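# Lift the ball off its ring and hold it still

## Task

Raise the ball above its resting height on the ring by at least four finger-widths of a human hand, and keep it there, gripped firmly and not moving. No hand motor may read moving in hand_state when the result is judged; any other state word counts as at rest.

## Robot and tools

Robot: one UR7e-style arm on a base at (0, 0, +0.098) m in the scene frame, nearly level, carrying a sixteen-motor right hand with index, middle, ring and thumb. The scene frame has its origin on the table under the base, +z up, +y to the left when facing +x. Every pose, velocity, target and camera pose in results is given in the arm's base frame, and offsets run along that frame's axes. Turns happen about the Hand target's position.

Hand point: fixed to the palm. In its own axes, +z runs along the straight fingers toward the tips, +x crosses the palm away from the thumb, and +y points out of the palm face, which sits at y = -0.063 m. Straight fingertips end about 0.157 m past the hand point along +z. A rigid mast on the palm side of the wrist (x +0.05 to +0.10, z -0.16 to -0.11, up to y = +0.06 m) can strike things.

Row format (shared by execute_actions and move): a single list of 24 numbers, each in [-1, 1]. Order: dx, dy, dz, rx, ry, rz, then index_abd, index_mcp, index_pip, index_dip, middle_abd, middle_mcp, middle_pip, middle_dip, ring_abd, ring_mcp, ring_pip, ring_dip, thumb_cmc, thumb_axl, thumb_mcp, thumb_ipl, current_limit, speed. The first six are an offset, not a pose: displacement and rotation vector counted from the Hand target as it stood when the action or move began, with 1.0 meaning 0.6 m or 180 degrees. Every row of an action counts from that same start, and sending an offset again moves the hand further. The sixteen motor numbers are absolute goal angles, scaled linearly between each hinge's two stops. Straight values: _abd 0.00, _mcp +0.75, _pip +0.58, _dip +0.70, thumb_cmc +0.71, thumb_axl +0.68, thumb_mcp +0.23, thumb_ipl +0.17. Going toward -1 curls fingers toward the palm and swings the thumb round in front of the palm. current_limit maps -1..+1 to 0..550 mA (minimum 11 mA). speed sets how fast goals are approached, (speed+1)/2 of 8.5 rad/s. Initial values: current_limit +0.4, speed -0.6. Values persist until changed. To keep the hand unchanged, resend the sixteen numbers and the two settings last sent; at scene start, read a result first and copy them, since 0 is a real command.

execute_actions(actions, cameras): actions is a list of actions. Each action is up to 15 rows, one per 1/30 s step, and each action lasts 0.5 s. A short action holds its last row. Images come back only for an empty list or when cameras are named (cam_head_left, cam_head_right, cam_high, cam_low, cam_wrist, or ["all"]). An unknown name voids the call.

move(target, speed, blend, stop_force, zero, blocking, cameras): drives the hand point on a straight path. target is one 24-number row, or up to 15 rows. Every row is an offset from the same Hand target, not chained. speed is in m/s, 0.002 to 3.6, default 0.25; rotation is capped at twice that in rad/s. blend is in metres and rounds the corners of a list; 0 means stop at each target. stop_force, 3 to 120 N, ends the path when the wrist sensor feels that much push against the motion. Use it slowly when approaching contact. Leave it out when backing away from a contact. zero (default true) re-zeroes the sensor first. blocking=false returns after about 0.5 s and cannot be combined with stop_force. The result adds a move: line. done means at rest within 3 mm and 2 degrees. Other endings include off_target, moving, held and fault. limits= names which limits clipped or held the motion. Neither done nor off_target says whether anything was touched.

wait(seconds, 0 to 10) lets time pass. stop brakes a running move. zoom_image(camera, region [x0,y0,x1,y1] in pixels, at most 504 by 504) enlarges part of the latest image. zero_wrist_force re-zeroes the sensor. read_manual only returns licence texts. finished_scene(scene) ends the scene permanently; after ending scene 1 make no further call in that reply.

Results: end_effector_position (m) and end_effector_quat_wxyz, velocities, Hand target (the last commanded pose after clipping; the next offsets start from it), joint positions and torques, Wrist force and torque in the end effector's axes, plus a peak-force line. The hand lines give one entry per motor in row order: hand_goal, hand_measured, hand_current_ma, and hand_state (moving, goal, blocked, overload). The hand point often stops short of the Hand target. If so, send the missing distance as an offset. Orientation commands are clipped to within 32 degrees of the measured orientation each step.

Gripping: a finger only presses while its goal lies past the object's surface. Current of 495 mA or more held for about 5 s shuts that motor off for 10 s. For the final state, let every motor settle to goal or blocked.

Avoid: contact forces near 150 N or joint torques at their limits, which cause a 10 s fault stop. Wrist joints allow 25.2 N m. Pressing past a firm contact with this stiff arm can fault. Fast contact hits hard. Paths passing close to the base can flip the shoulder. Motors heat under load and can trigger an over-temperature stop. Thinking time lets the scene run on.

Each tool is called after "Request:" as name(argument=value, ...), one argument or row to a line, values as JSON.

## Session

Request:
execute_actions(
  actions=[],
)

Scene clock: 0.00 s.
end_effector_position=(+0.5243, +0.0276, +0.2573) hand_goal=(+0.000, +0.754, +0.576, +0.696, +0.000, +0.754, +0.576, +0.696, +0.000, +0.754, +0.576, +0.696, +0.714, +0.678, +0.226, +0.168) hand_measured=(+0.000, +0.754, +0.576, +0.696, +0.000, +0.754, +0.576, +0.696, +0.000, +0.754, +0.576, +0.696, +0.714, +0.678, +0.226, +0.168) hand_current_ma=(+0, +0, +0, +0, +0, +0, +0, +0, +0, +0, +0, +0, +0, +0, +0, +0) hand_state=(goal, goal, goal, goal, goal, goal, goal, goal, goal, goal, goal, goal, goal, goal, goal, goal) hand_current_limit=0.40 hand_speed=-0.60 end_effector_quat_wxyz=(-0.024, +0.808, -0.583, -0.085)
Joint positions: [-0.209 -1.237 1.432 -1.629 -1.457 2.605]
Joint velocities: within noise
Joint torques (N m): no reading
Motor temperatures (°C): [34 38 36 51 40 40]
Wrist force (N): no reading
Wrist torque (N m): no reading
Wrist force, peak (N): no reading
Hand target: +0.5243, +0.0276, +0.2573; -0.024, +0.808, -0.583, -0.085

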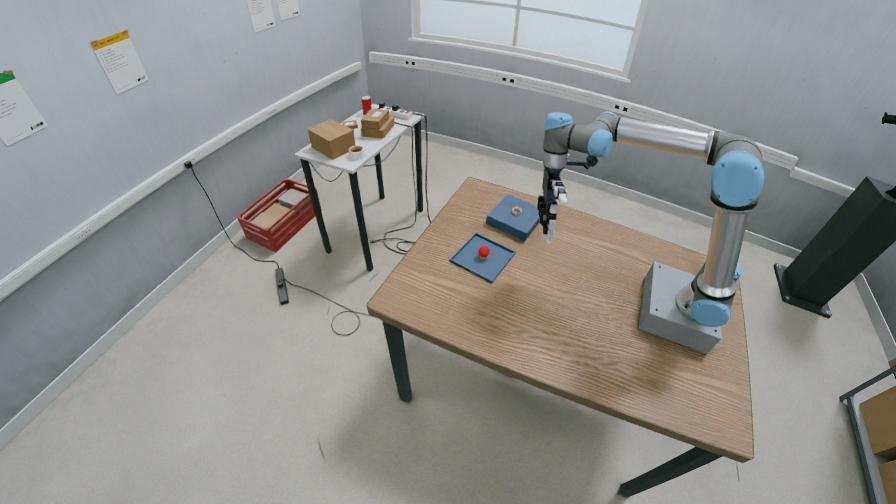

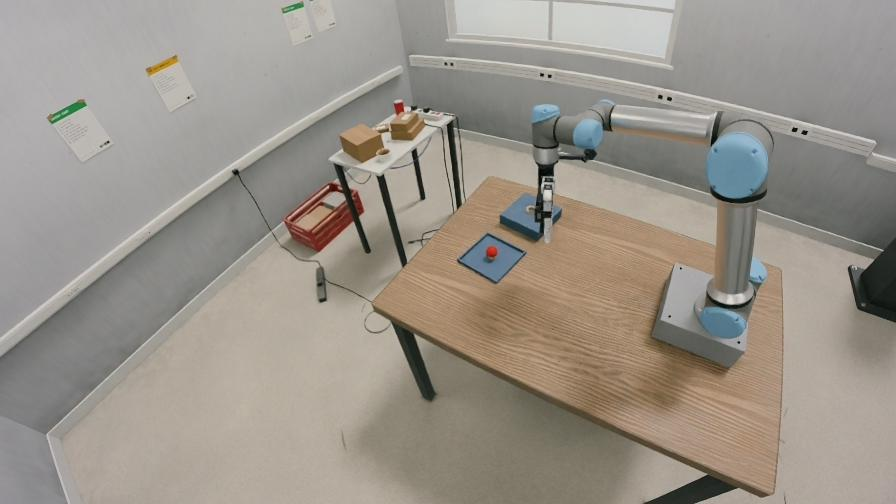

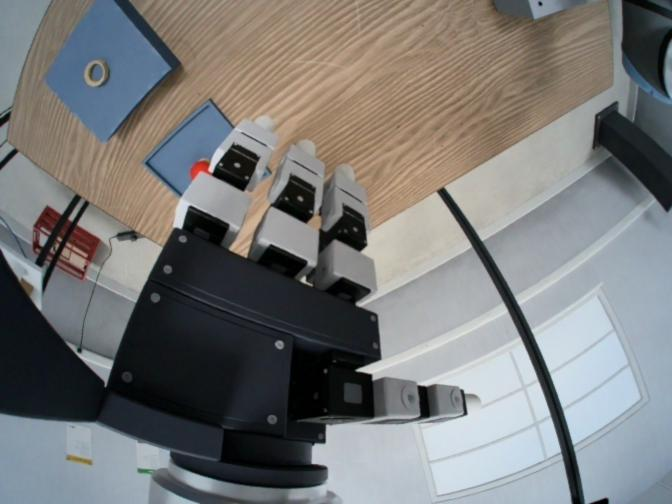

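Request:
zoom_image(
  camera="cam_head_left",
  region=[420, 160, 600, 300],
)

Request:
zoom_image(
  camera="cam_head_right",
  region=[430, 160, 610, 300],
)

Request:
zoom_image(
  camera="cam_wrist",
  region=[30, 0, 330, 260],
)

Scaled by 2.800 from the camera's 896x504 image, which has a finer 1280x720 frame.

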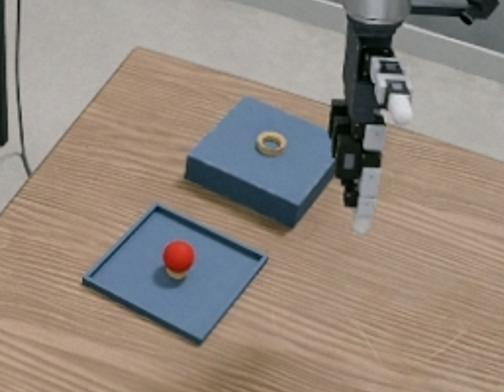

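Scaled by 2.800 from the camera's 896x504 image, which has a finer 1280x720 frame.

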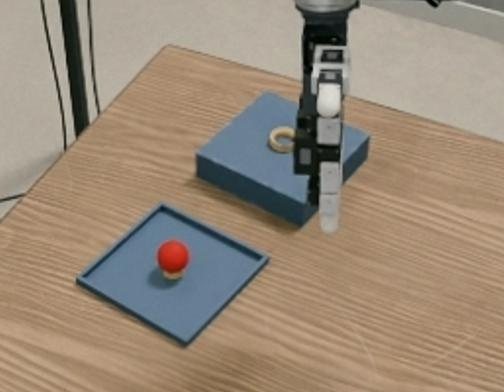

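Scaled by 1.680 from the camera's 672x504 image, which has a finer 960x720 frame.

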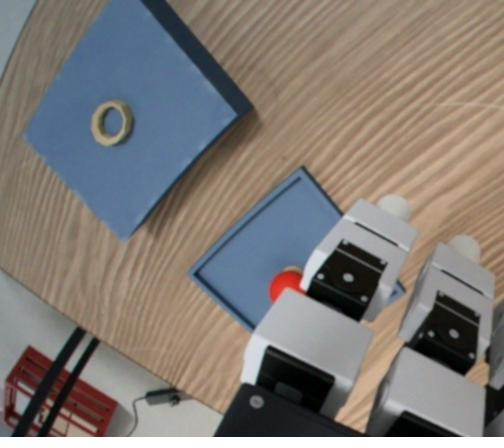

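Request:
move(
  target=[0.2928, -0.096, -0.0955, 0.0087, -0.3572, -0.1190, 0, 0.685, -0.299, 0.188, 0, 0.685, -0.299, 0.188, 0, 0.95, 0.576, 0.696, -0.674, 0.678, 0.169, -0.157, 0.4, -0.6],
  speed=0.25,
  cameras=["all"],
)

Scene clock: 274.13 s.
end_effector_position=(+0.7000, -0.0300, +0.2000) hand_goal=(+0.000, +0.686, -0.298, +0.188, +0.000, +0.686, -0.298, +0.188, +0.000, +0.950, +0.576, +0.696, -0.674, +0.678, +0.170, -0.156) hand_measured=(+0.000, +0.670, -0.286, +0.202, +0.000, +0.670, -0.286, +0.202, +0.000, +0.918, +0.576, +0.696, -0.668, +0.678, +0.162, -0.150) hand_current_ma=(+0, -4, +3, +3, +0, -4, +2, +3, +0, -11, +0, +0, +1, +0, -2, +1) hand_state=(goal, goal, goal, goal, goal, goal, goal, goal, goal, blocked, goal, goal, goal, goal, goal, goal) hand_current_limit=0.40 hand_speed=-0.60 end_effector_quat_wxyz=(-0.354, +0.612, -0.612, +0.353)
Joint positions: [-0.344 -1.151 1.833 -3.273 -1.273 2.965]
Joint torques (N m): [-10.63 -31.43 -12.38 -4.77 -0.88 1.43]
Wrist force (N): [0.7 0.9 -0.1]
Wrist torque (N m): [0.16 -0.13 0.03]
Wrist force, peak (N): [0.8 0.9 0.2]
Hand target: +0.7000, -0.0300, +0.2000; -0.354, +0.612, -0.612, +0.353
Off the commanded pose: 0.000 m, 0 deg.
move: done

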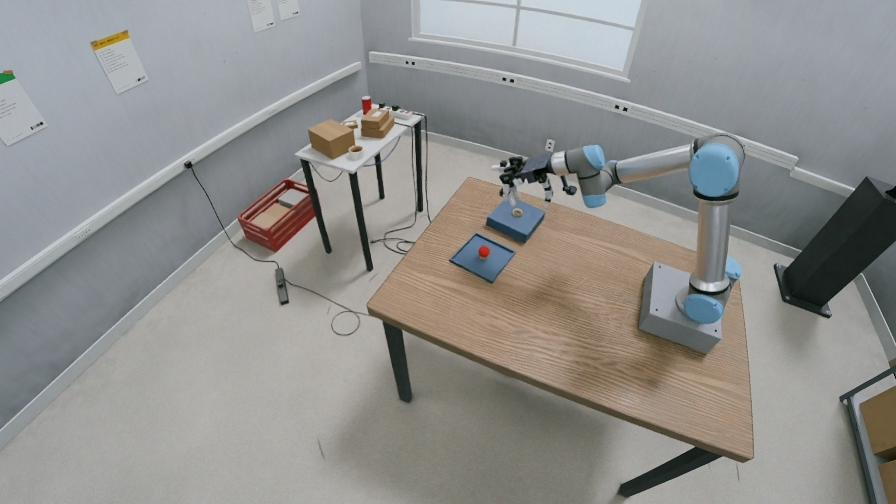

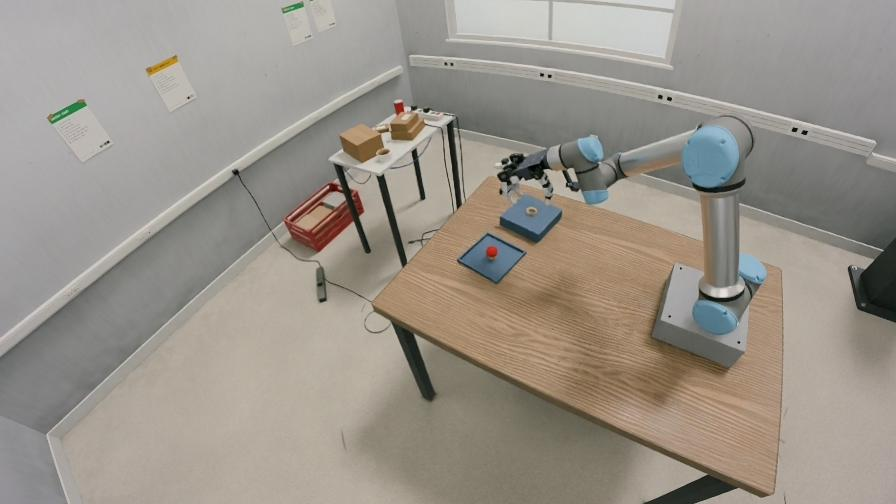

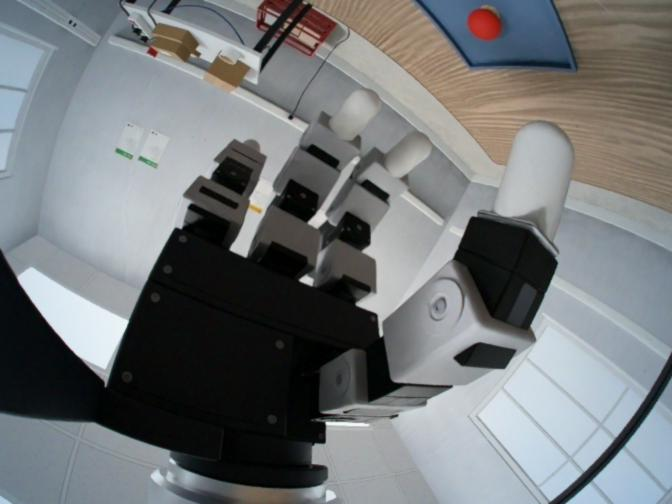

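Request:
zoom_image(
  camera="cam_head_left",
  region=[430, 130, 610, 290],
)

Request:
zoom_image(
  camera="cam_head_right",
  region=[440, 130, 620, 290],
)

Scaled by 2.800 from the camera's 896x504 image, which has a finer 1280x720 frame.

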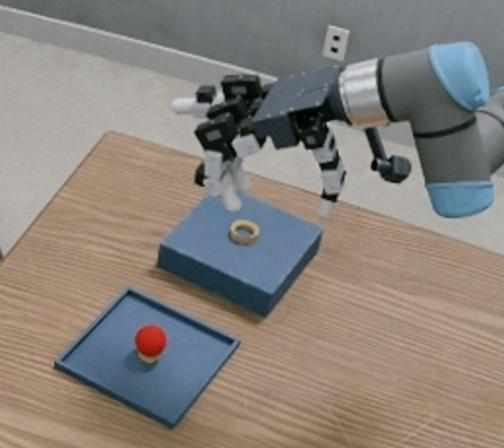

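Scaled by 2.800 from the camera's 896x504 image, which has a finer 1280x720 frame.

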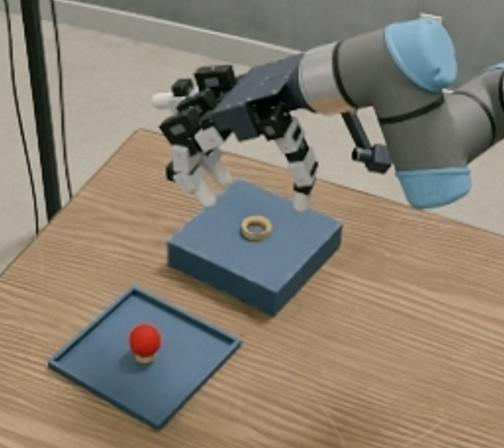

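Request:
zoom_image(
  camera="cam_head_left",
  region=[485, 145, 565, 215],
)

Request:
zoom_image(
  camera="cam_head_right",
  region=[490, 145, 570, 215],
)

Request:
zoom_image(
  camera="cam_head_left",
  region=[445, 225, 525, 285],
)

Request:
zoom_image(
  camera="cam_head_right",
  region=[450, 225, 530, 285],
)

Scaled by 6.300 from the camera's 896x504 image, which has a finer 1280x720 frame.

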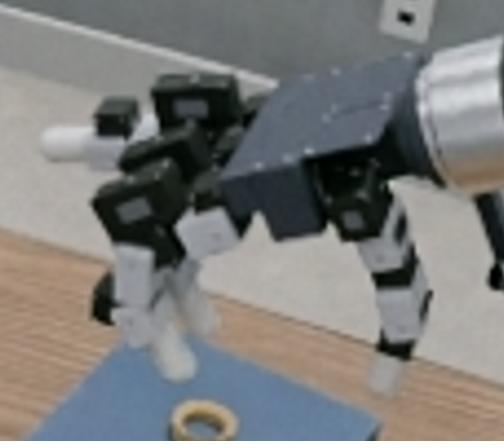

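Scaled by 6.300 from the camera's 896x504 image, which has a finer 1280x720 frame.

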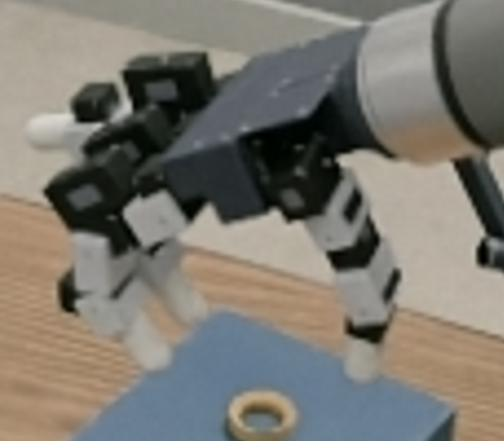

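Scaled by 6.300 from the camera's 896x504 image, which has a finer 1280x720 frame.

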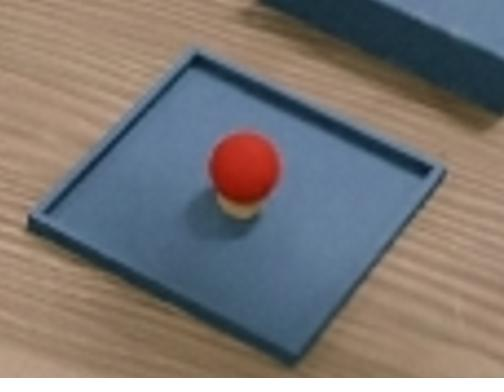

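Scaled by 6.300 from the camera's 896x504 image, which has a finer 1280x720 frame.

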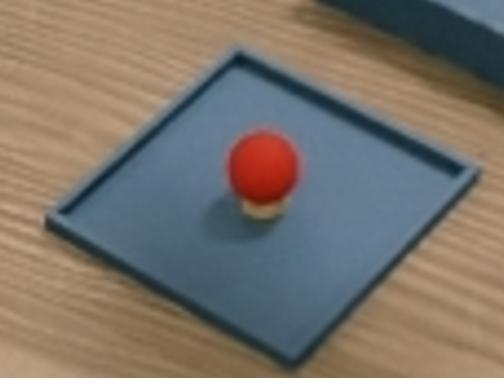

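Request:
move(
  target=[0.0, 0.1, 0.0, 0, 0, 0, 0, 0.685, -0.299, 0.188, 0, 0.685, -0.299, 0.188, 0, 0.95, 0.576, 0.696, -0.674, 0.678, 0.169, -0.157, 0.4, -0.6],
  speed=0.25,
  cameras=["all"],
)

Request:
zoom_image(
  camera="cam_head_left",
  region=[470, 155, 550, 225],
)

Request:
zoom_image(
  camera="cam_head_right",
  region=[470, 155, 550, 225],
)

Request:
move(
  target=[0.0, 0.0, -0.1833333, 0, 0, 0, 0, 0.685, -0.299, 0.188, 0, 0.685, -0.299, 0.188, 0, 0.95, 0.576, 0.696, -0.674, 0.678, 0.169, -0.157, 0.4, -0.6],
  speed=0.25,
  cameras=["all"],
)

Request:
zoom_image(
  camera="cam_head_left",
  region=[470, 185, 550, 255],
)

Request:
zoom_image(
  camera="cam_head_right",
  region=[470, 185, 550, 255],
)

Scene clock: 319.57 s.
end_effector_position=(+0.7000, +0.0299, +0.2000) hand_goal=(+0.000, +0.686, -0.298, +0.188, +0.000, +0.686, -0.298, +0.188, +0.000, +0.950, +0.576, +0.696, -0.674, +0.678, +0.170, -0.156) hand_measured=(+0.000, +0.670, -0.286, +0.202, +0.000, +0.668, -0.288, +0.202, +0.000, +0.918, +0.576, +0.696, -0.668, +0.678, +0.162, -0.150) hand_current_ma=(+0, -4, +3, +3, +0, -5, +2, +3, +0, -11, +0, +0, +1, +0, -2, +1) hand_state=(goal, goal, goal, goal, goal, goal, goal, goal, goal, blocked, goal, goal, goal, goal, goal, goal) hand_current_limit=0.40 hand_speed=-0.60 end_effector_quat_wxyz=(-0.354, +0.612, -0.612, +0.353)
Joint positions: [-0.235 -1.153 1.838 -3.291 -1.366 3.023]
Joint torques (N m): [11.05 -32.52 -27.98 -4.47 -1.38 1.39]
Wrist force (N): [0.4 0.8 0.3]
Wrist torque (N m): [0.10 -0.09 0.00]
Wrist force, peak (N): [1.6 1.2 -0.3]
Hand target: +0.7000, +0.0300, +0.2000; -0.354, +0.612, -0.612, +0.353
Off the commanded pose: 0.000 m, 0 deg.
move: done

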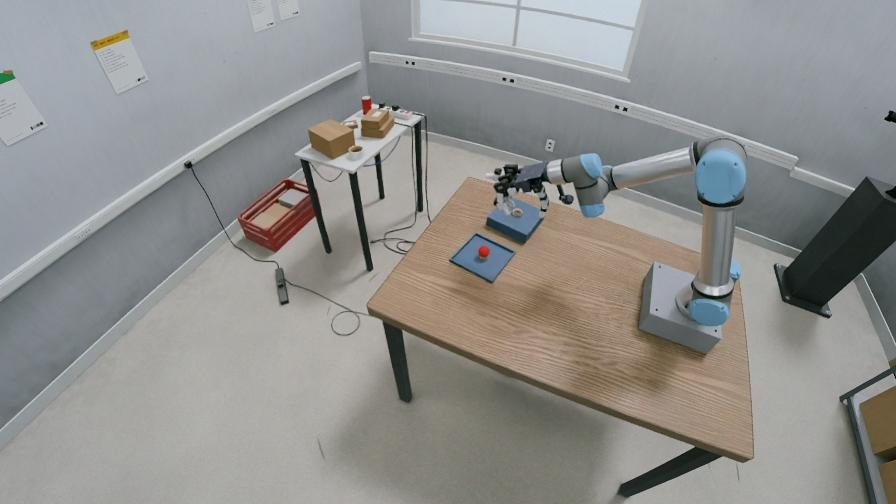

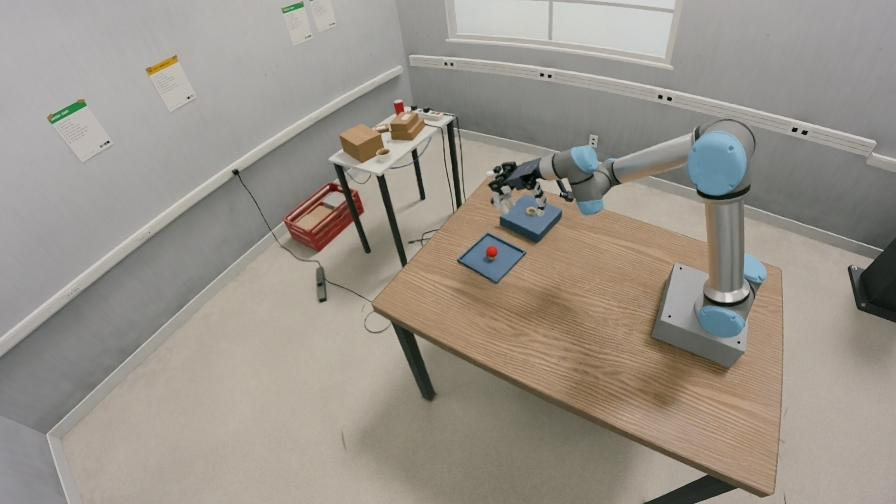

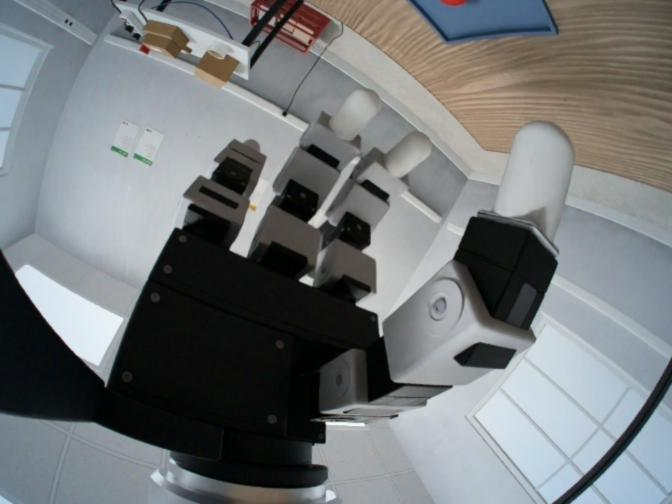

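Scaled by 6.300 from the camera's 896x504 image, which has a finer 1280x720 frame.

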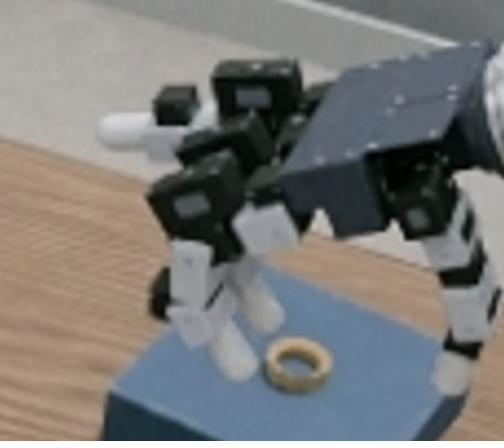

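Scaled by 6.300 from the camera's 896x504 image, which has a finer 1280x720 frame.

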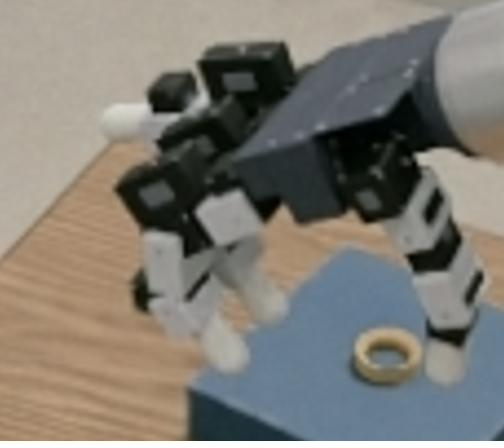

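Scene clock: 320.60 s.
end_effector_position=(+0.7000, +0.0300, +0.0901) hand_goal=(+0.000, +0.686, -0.298, +0.188, +0.000, +0.686, -0.298, +0.188, +0.000, +0.950, +0.576, +0.696, -0.674, +0.678, +0.170, -0.156) hand_measured=(+0.000, +0.666, -0.286, +0.202, +0.000, +0.666, -0.288, +0.202, +0.000, +0.914, +0.576, +0.696, -0.668, +0.678, +0.162, -0.150) hand_current_ma=(+0, -5, +3, +3, +0, -6, +2, +3, +0, -13, +0, +0, +1, +0, -2, +1) hand_state=(goal, goal, goal, goal, goal, goal, goal, goal, goal, blocked, goal, goal, goal, goal, goal, goal) hand_current_limit=0.40 hand_speed=-0.60 end_effector_quat_wxyz=(-0.354, +0.612, -0.612, +0.353)
Joint positions: [-0.235 -0.956 1.897 -3.547 -1.366 3.023]
Joint torques (N m): [9.96 -34.96 -25.05 -4.68 0.1 1.25]
Wrist force (N): [0.3 0.9 0.2]
Wrist torque (N m): [0.13 -0.09 -0.01]
Wrist force, peak (N): [0.5 2.3 1.0]
Hand target: +0.7000, +0.0300, +0.0900; -0.354, +0.612, -0.612, +0.353
Off the commanded pose: 0.000 m, 0 deg.
move: done

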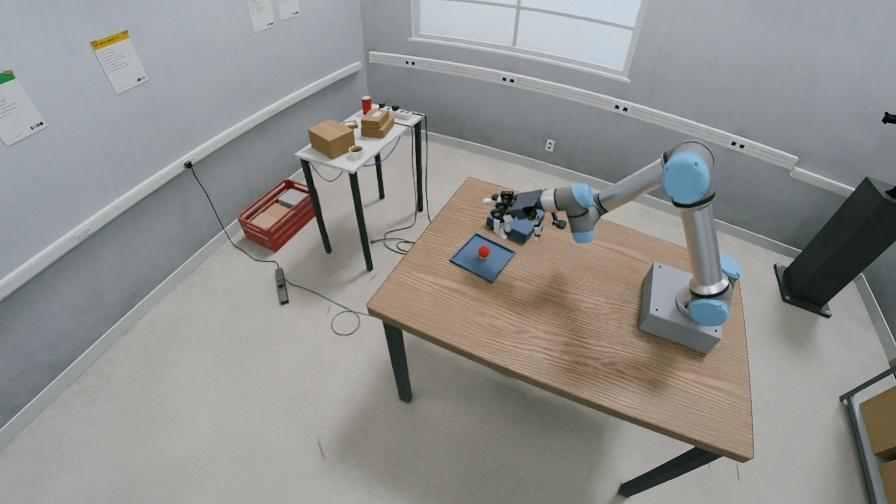

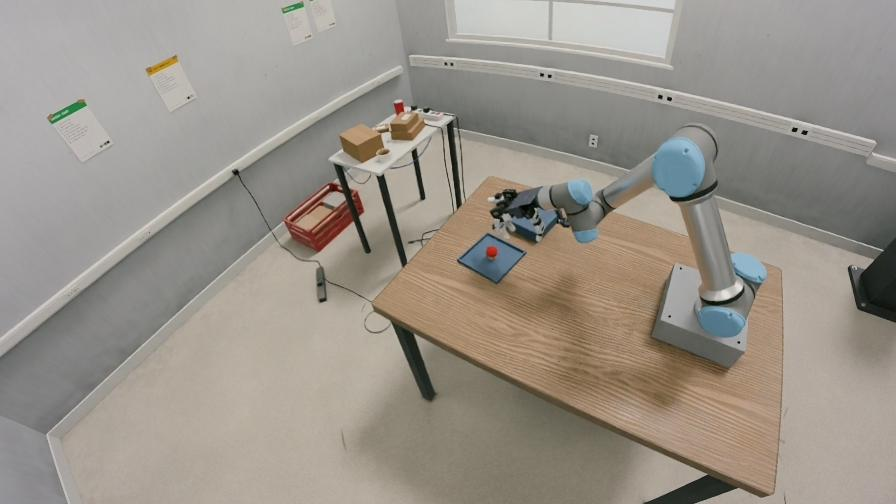

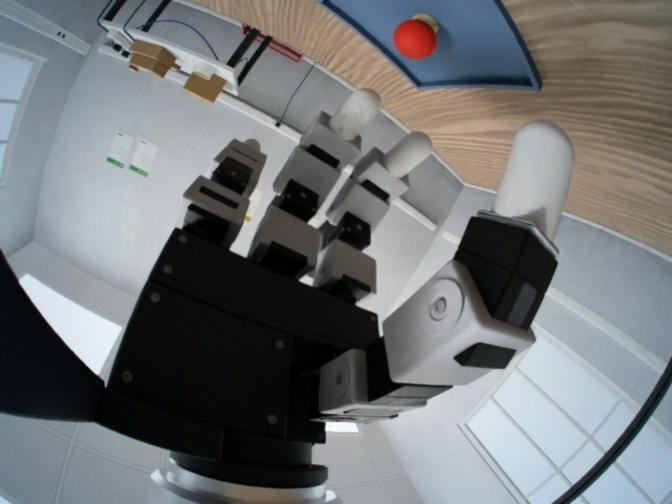

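Scaled by 6.300 from the camera's 896x504 image, which has a finer 1280x720 frame.

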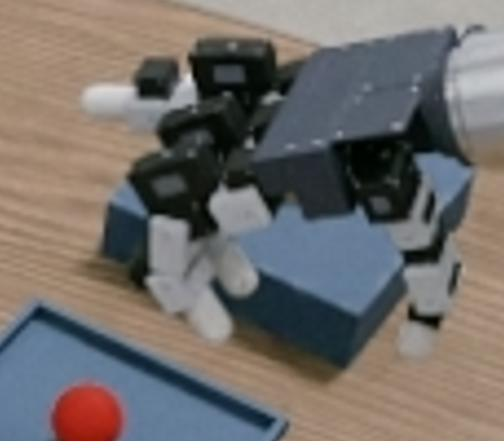

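Scaled by 6.300 from the camera's 896x504 image, which has a finer 1280x720 frame.

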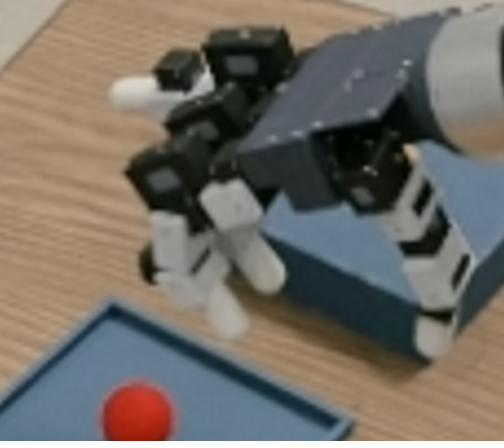

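Request:
move(
  target=[0.2033, -0.0133, -0.0833, 0, 0, 0, 0, 0.685, -0.299, 0.188, 0, 0.685, -0.299, 0.188, 0, 0.95, 0.576, 0.696, -0.674, 0.678, 0.169, -0.157, 0.4, -0.6],
  speed=0.2,
  cameras=["all"],
)

Request:
zoom_image(
  camera="cam_head_left",
  region=[440, 200, 520, 270],
)

Request:
zoom_image(
  camera="cam_head_right",
  region=[440, 200, 520, 270],
)

Scene clock: 383.80 s.
end_effector_position=(+0.8220, +0.0220, +0.0401) hand_goal=(+0.000, +0.686, -0.298, +0.188, +0.000, +0.686, -0.298, +0.188, +0.000, +0.950, +0.576, +0.696, -0.674, +0.678, +0.170, -0.156) hand_measured=(+0.000, +0.666, -0.288, +0.202, +0.000, +0.666, -0.288, +0.202, +0.000, +0.914, +0.576, +0.696, -0.668, +0.678, +0.162, -0.150) hand_current_ma=(+0, -5, +2, +3, +0, -6, +2, +3, +0, -13, +0, +0, +1, +0, -2, +1) hand_state=(goal, goal, goal, goal, goal, goal, goal, goal, goal, blocked, goal, goal, goal, goal, goal, goal) hand_current_limit=0.40 hand_speed=-0.60 end_effector_quat_wxyz=(-0.354, +0.612, -0.612, +0.353)
Joint positions: [-0.203 -0.674 1.487 -3.423 -1.394 3.039]
Joint torques (N m): [11.88 -47 -27.26 -0.83 -1.03 1.63]
Wrist force (N): [0.8 1.0 0.3]
Wrist torque (N m): [0.14 -0.15 0.04]
Wrist force, peak (N): [0.6 0.9 1.1]
Hand target: +0.8220, +0.0220, +0.0401; -0.354, +0.612, -0.612, +0.353
Off the commanded pose: 0.000 m, 0 deg.
move: done

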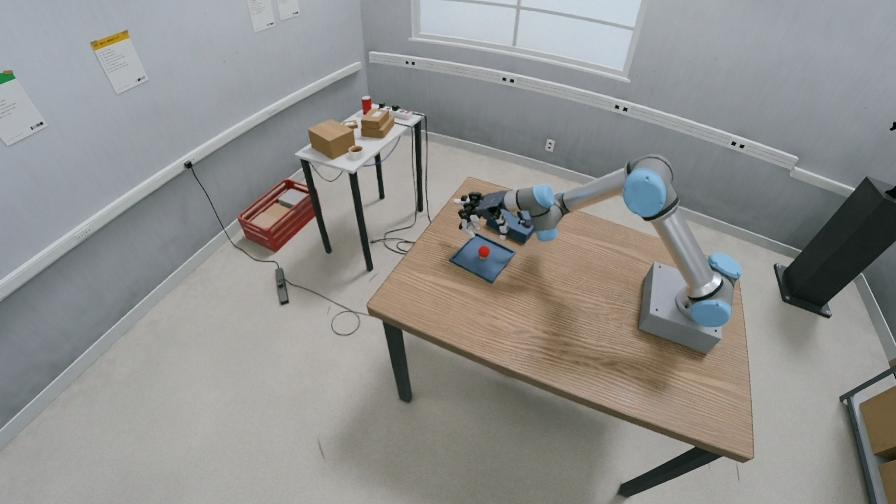

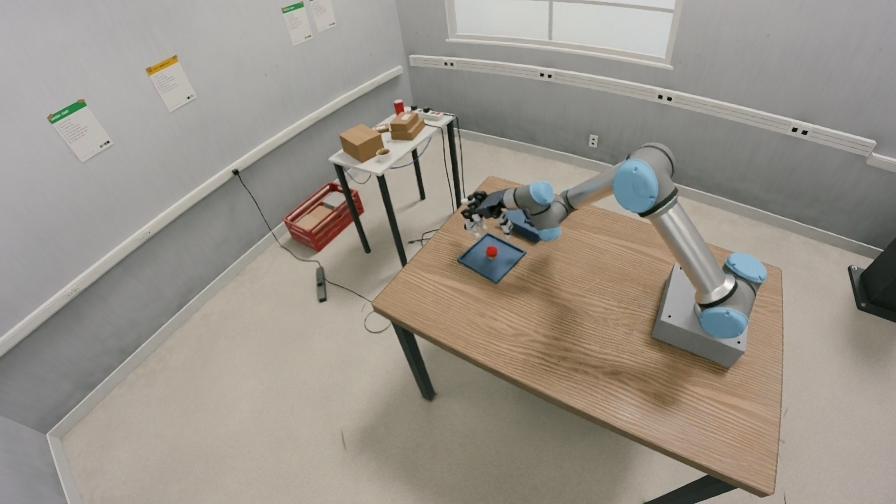

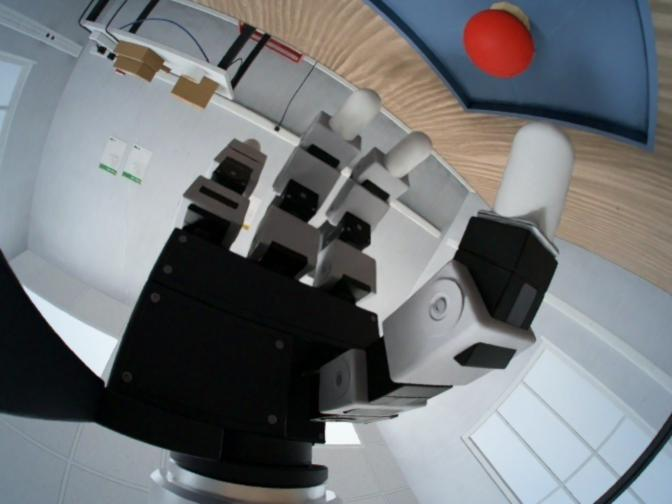

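Scaled by 6.300 from the camera's 896x504 image, which has a finer 1280x720 frame.

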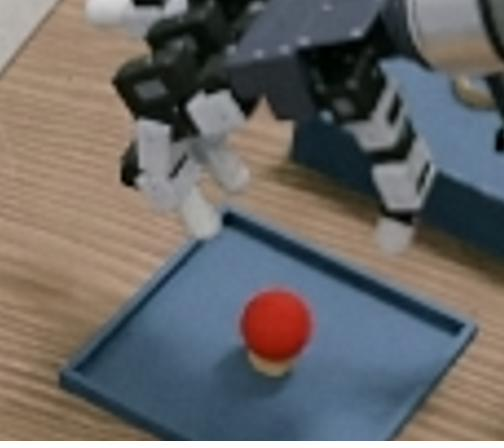

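Scaled by 6.300 from the camera's 896x504 image, which has a finer 1280x720 frame.

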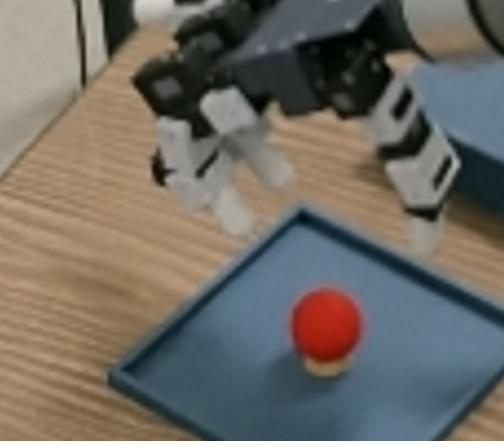

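Request:
move(
  target=[0.0067, 0.0108, -0.0667, 0, 0, 0, 0, 0.89, -0.518, 0.188, 0, 0.89, -0.518, 0.188, 0, 0.95, 0.576, 0.696, -0.674, 0.678, 0.169, -0.157, 0.4, -0.6],
  speed=0.1,
  cameras=["all"],
)

Request:
zoom_image(
  camera="cam_head_left",
  region=[440, 205, 520, 275],
)

Request:
zoom_image(
  camera="cam_head_right",
  region=[440, 205, 520, 275],
)

Scene clock: 440.40 s.
end_effector_position=(+0.8260, +0.0285, +0.0001) hand_goal=(+0.000, +0.890, -0.518, +0.188, +0.000, +0.890, -0.518, +0.188, +0.000, +0.950, +0.576, +0.696, -0.674, +0.678, +0.170, -0.156) hand_measured=(+0.000, +0.822, -0.504, +0.202, +0.000, +0.820, -0.506, +0.202, +0.000, +0.914, +0.576, +0.696, -0.668, +0.678, +0.162, -0.150) hand_current_ma=(+0, -29, +3, +3, +0, -31, +3, +3, +0, -13, +0, +0, +1, +0, -2, +1) hand_state=(goal, blocked, goal, goal, goal, blocked, goal, goal, goal, blocked, goal, goal, goal, goal, goal, goal) hand_current_limit=0.40 hand_speed=-0.60 end_effector_quat_wxyz=(-0.354, +0.612, -0.612, +0.353)
Joint positions: [-0.192 -0.597 1.462 -3.476 -1.403 3.045]
Joint torques (N m): [10.67 -47.79 -25.61 -4.25 -1.1 1.33]
Wrist force (N): [0.6 1.2 0.2]
Wrist torque (N m): [0.18 -0.12 0.03]
Wrist force, peak (N): [0.3 1.6 0.6]
Hand target: +0.8260, +0.0285, +0.0000; -0.354, +0.612, -0.612, +0.353
Off the commanded pose: 0.000 m, 0 deg.
move: done

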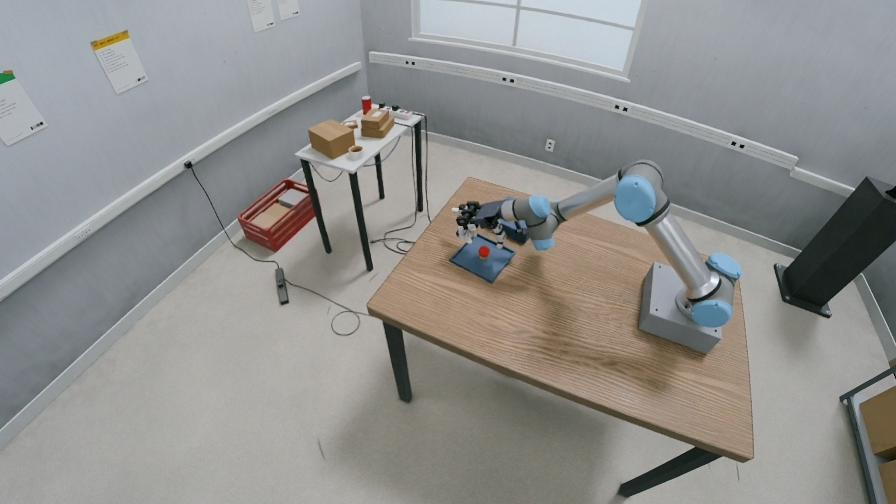

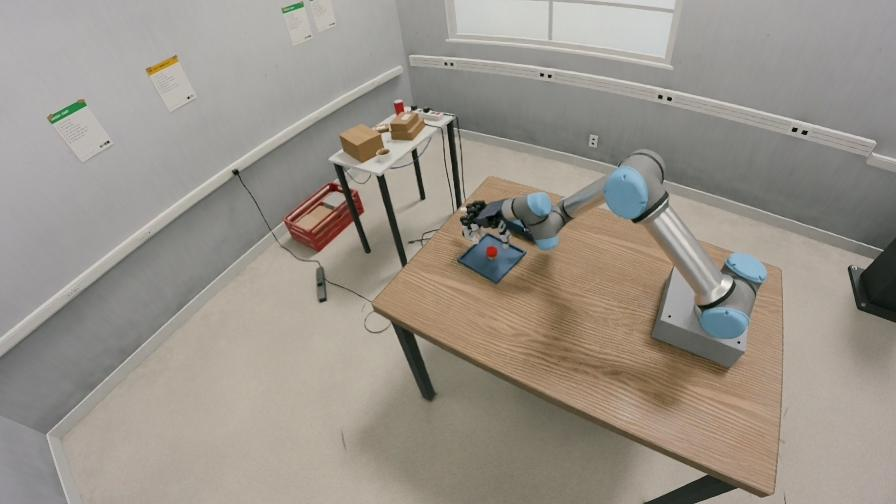

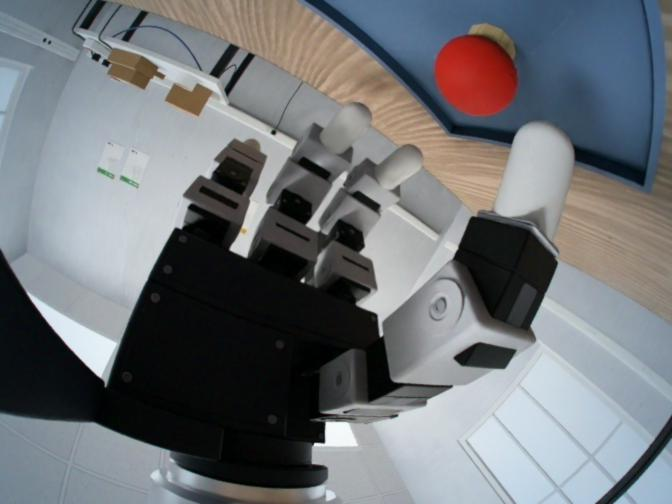

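Scaled by 6.300 from the camera's 896x504 image, which has a finer 1280x720 frame.

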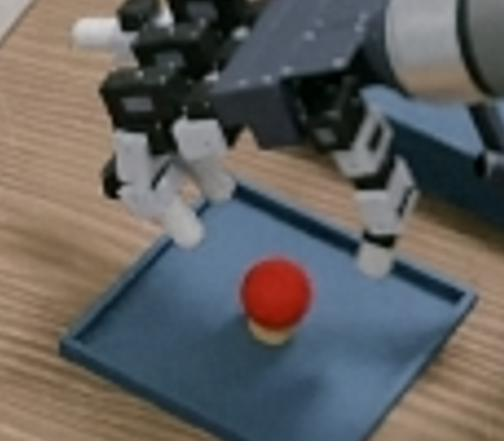

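Scaled by 6.300 from the camera's 896x504 image, which has a finer 1280x720 frame.

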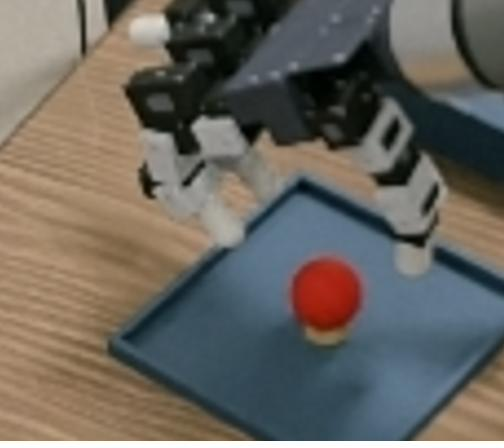

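Request:
move(
  target=[0.0033, -0.0017, -0.075, 0, 0, 0, 0, 0.89, -0.518, 0.188, 0, 0.89, -0.518, 0.188, 0, 0.95, 0.576, 0.696, -0.674, 0.678, 0.169, -0.157, 0.4, -0.6],
  speed=0.05,
  stop_force=6,
  cameras=["all"],
)

Request:
zoom_image(
  camera="cam_head_left",
  region=[445, 215, 525, 285],
)

Request:
zoom_image(
  camera="cam_head_right",
  region=[445, 215, 525, 285],
)

Scene clock: 467.27 s.
end_effector_position=(+0.8280, +0.0275, -0.0450) hand_goal=(+0.000, +0.890, -0.518, +0.188, +0.000, +0.890, -0.518, +0.188, +0.000, +0.950, +0.576, +0.696, -0.674, +0.678, +0.170, -0.156) hand_measured=(+0.000, +0.822, -0.504, +0.202, +0.000, +0.822, -0.506, +0.202, +0.000, +0.914, +0.576, +0.696, -0.668, +0.678, +0.162, -0.150) hand_current_ma=(+0, -29, +3, +3, +0, -30, +3, +3, +0, -13, +0, +0, +1, +0, -2, +1) hand_state=(goal, blocked, goal, goal, goal, blocked, goal, goal, goal, blocked, goal, goal, goal, goal, goal, goal) hand_current_limit=0.40 hand_speed=-0.60 end_effector_quat_wxyz=(-0.354, +0.612, -0.612, +0.353)
Joint positions: [-0.193 -0.51 1.433 -3.532 -1.402 3.045]
Joint torques (N m): [-10.5 -50.7 -25.5 -4.45 2.08 -0.81]
Wrist force (N): [0.6 1.1 0.2]
Wrist torque (N m): [0.15 -0.12 0.10]
Wrist force, peak (N): [0.3 1.5 0.6]
Hand target: +0.8280, +0.0275, -0.0450; -0.354, +0.612, -0.612, +0.353
Off the commanded pose: 0.000 m, 0 deg.
move: done

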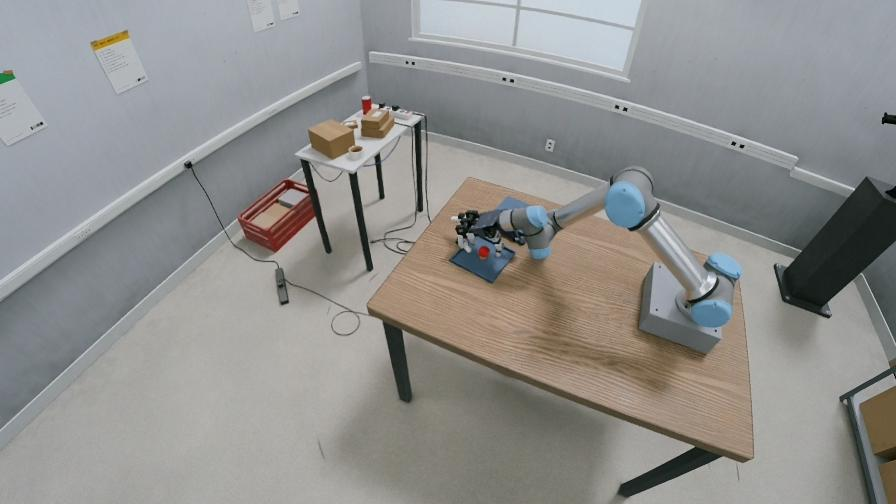

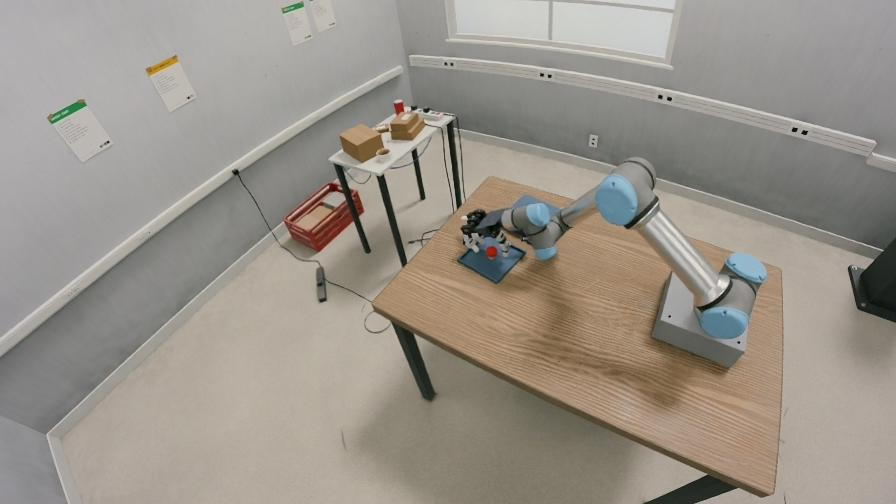

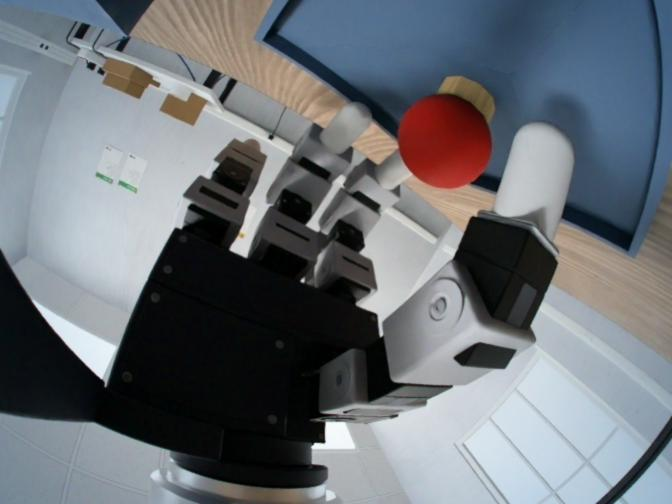

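Scaled by 6.300 from the camera's 896x504 image, which has a finer 1280x720 frame.

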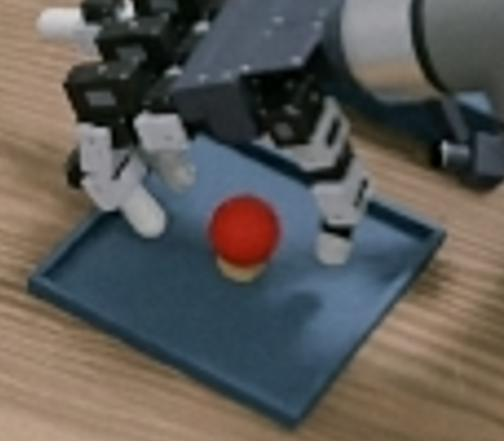

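Scaled by 6.300 from the camera's 896x504 image, which has a finer 1280x720 frame.

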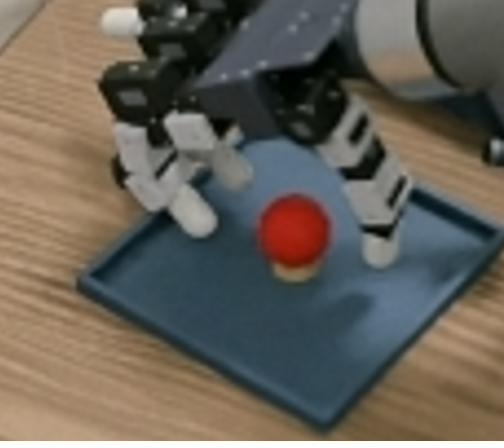

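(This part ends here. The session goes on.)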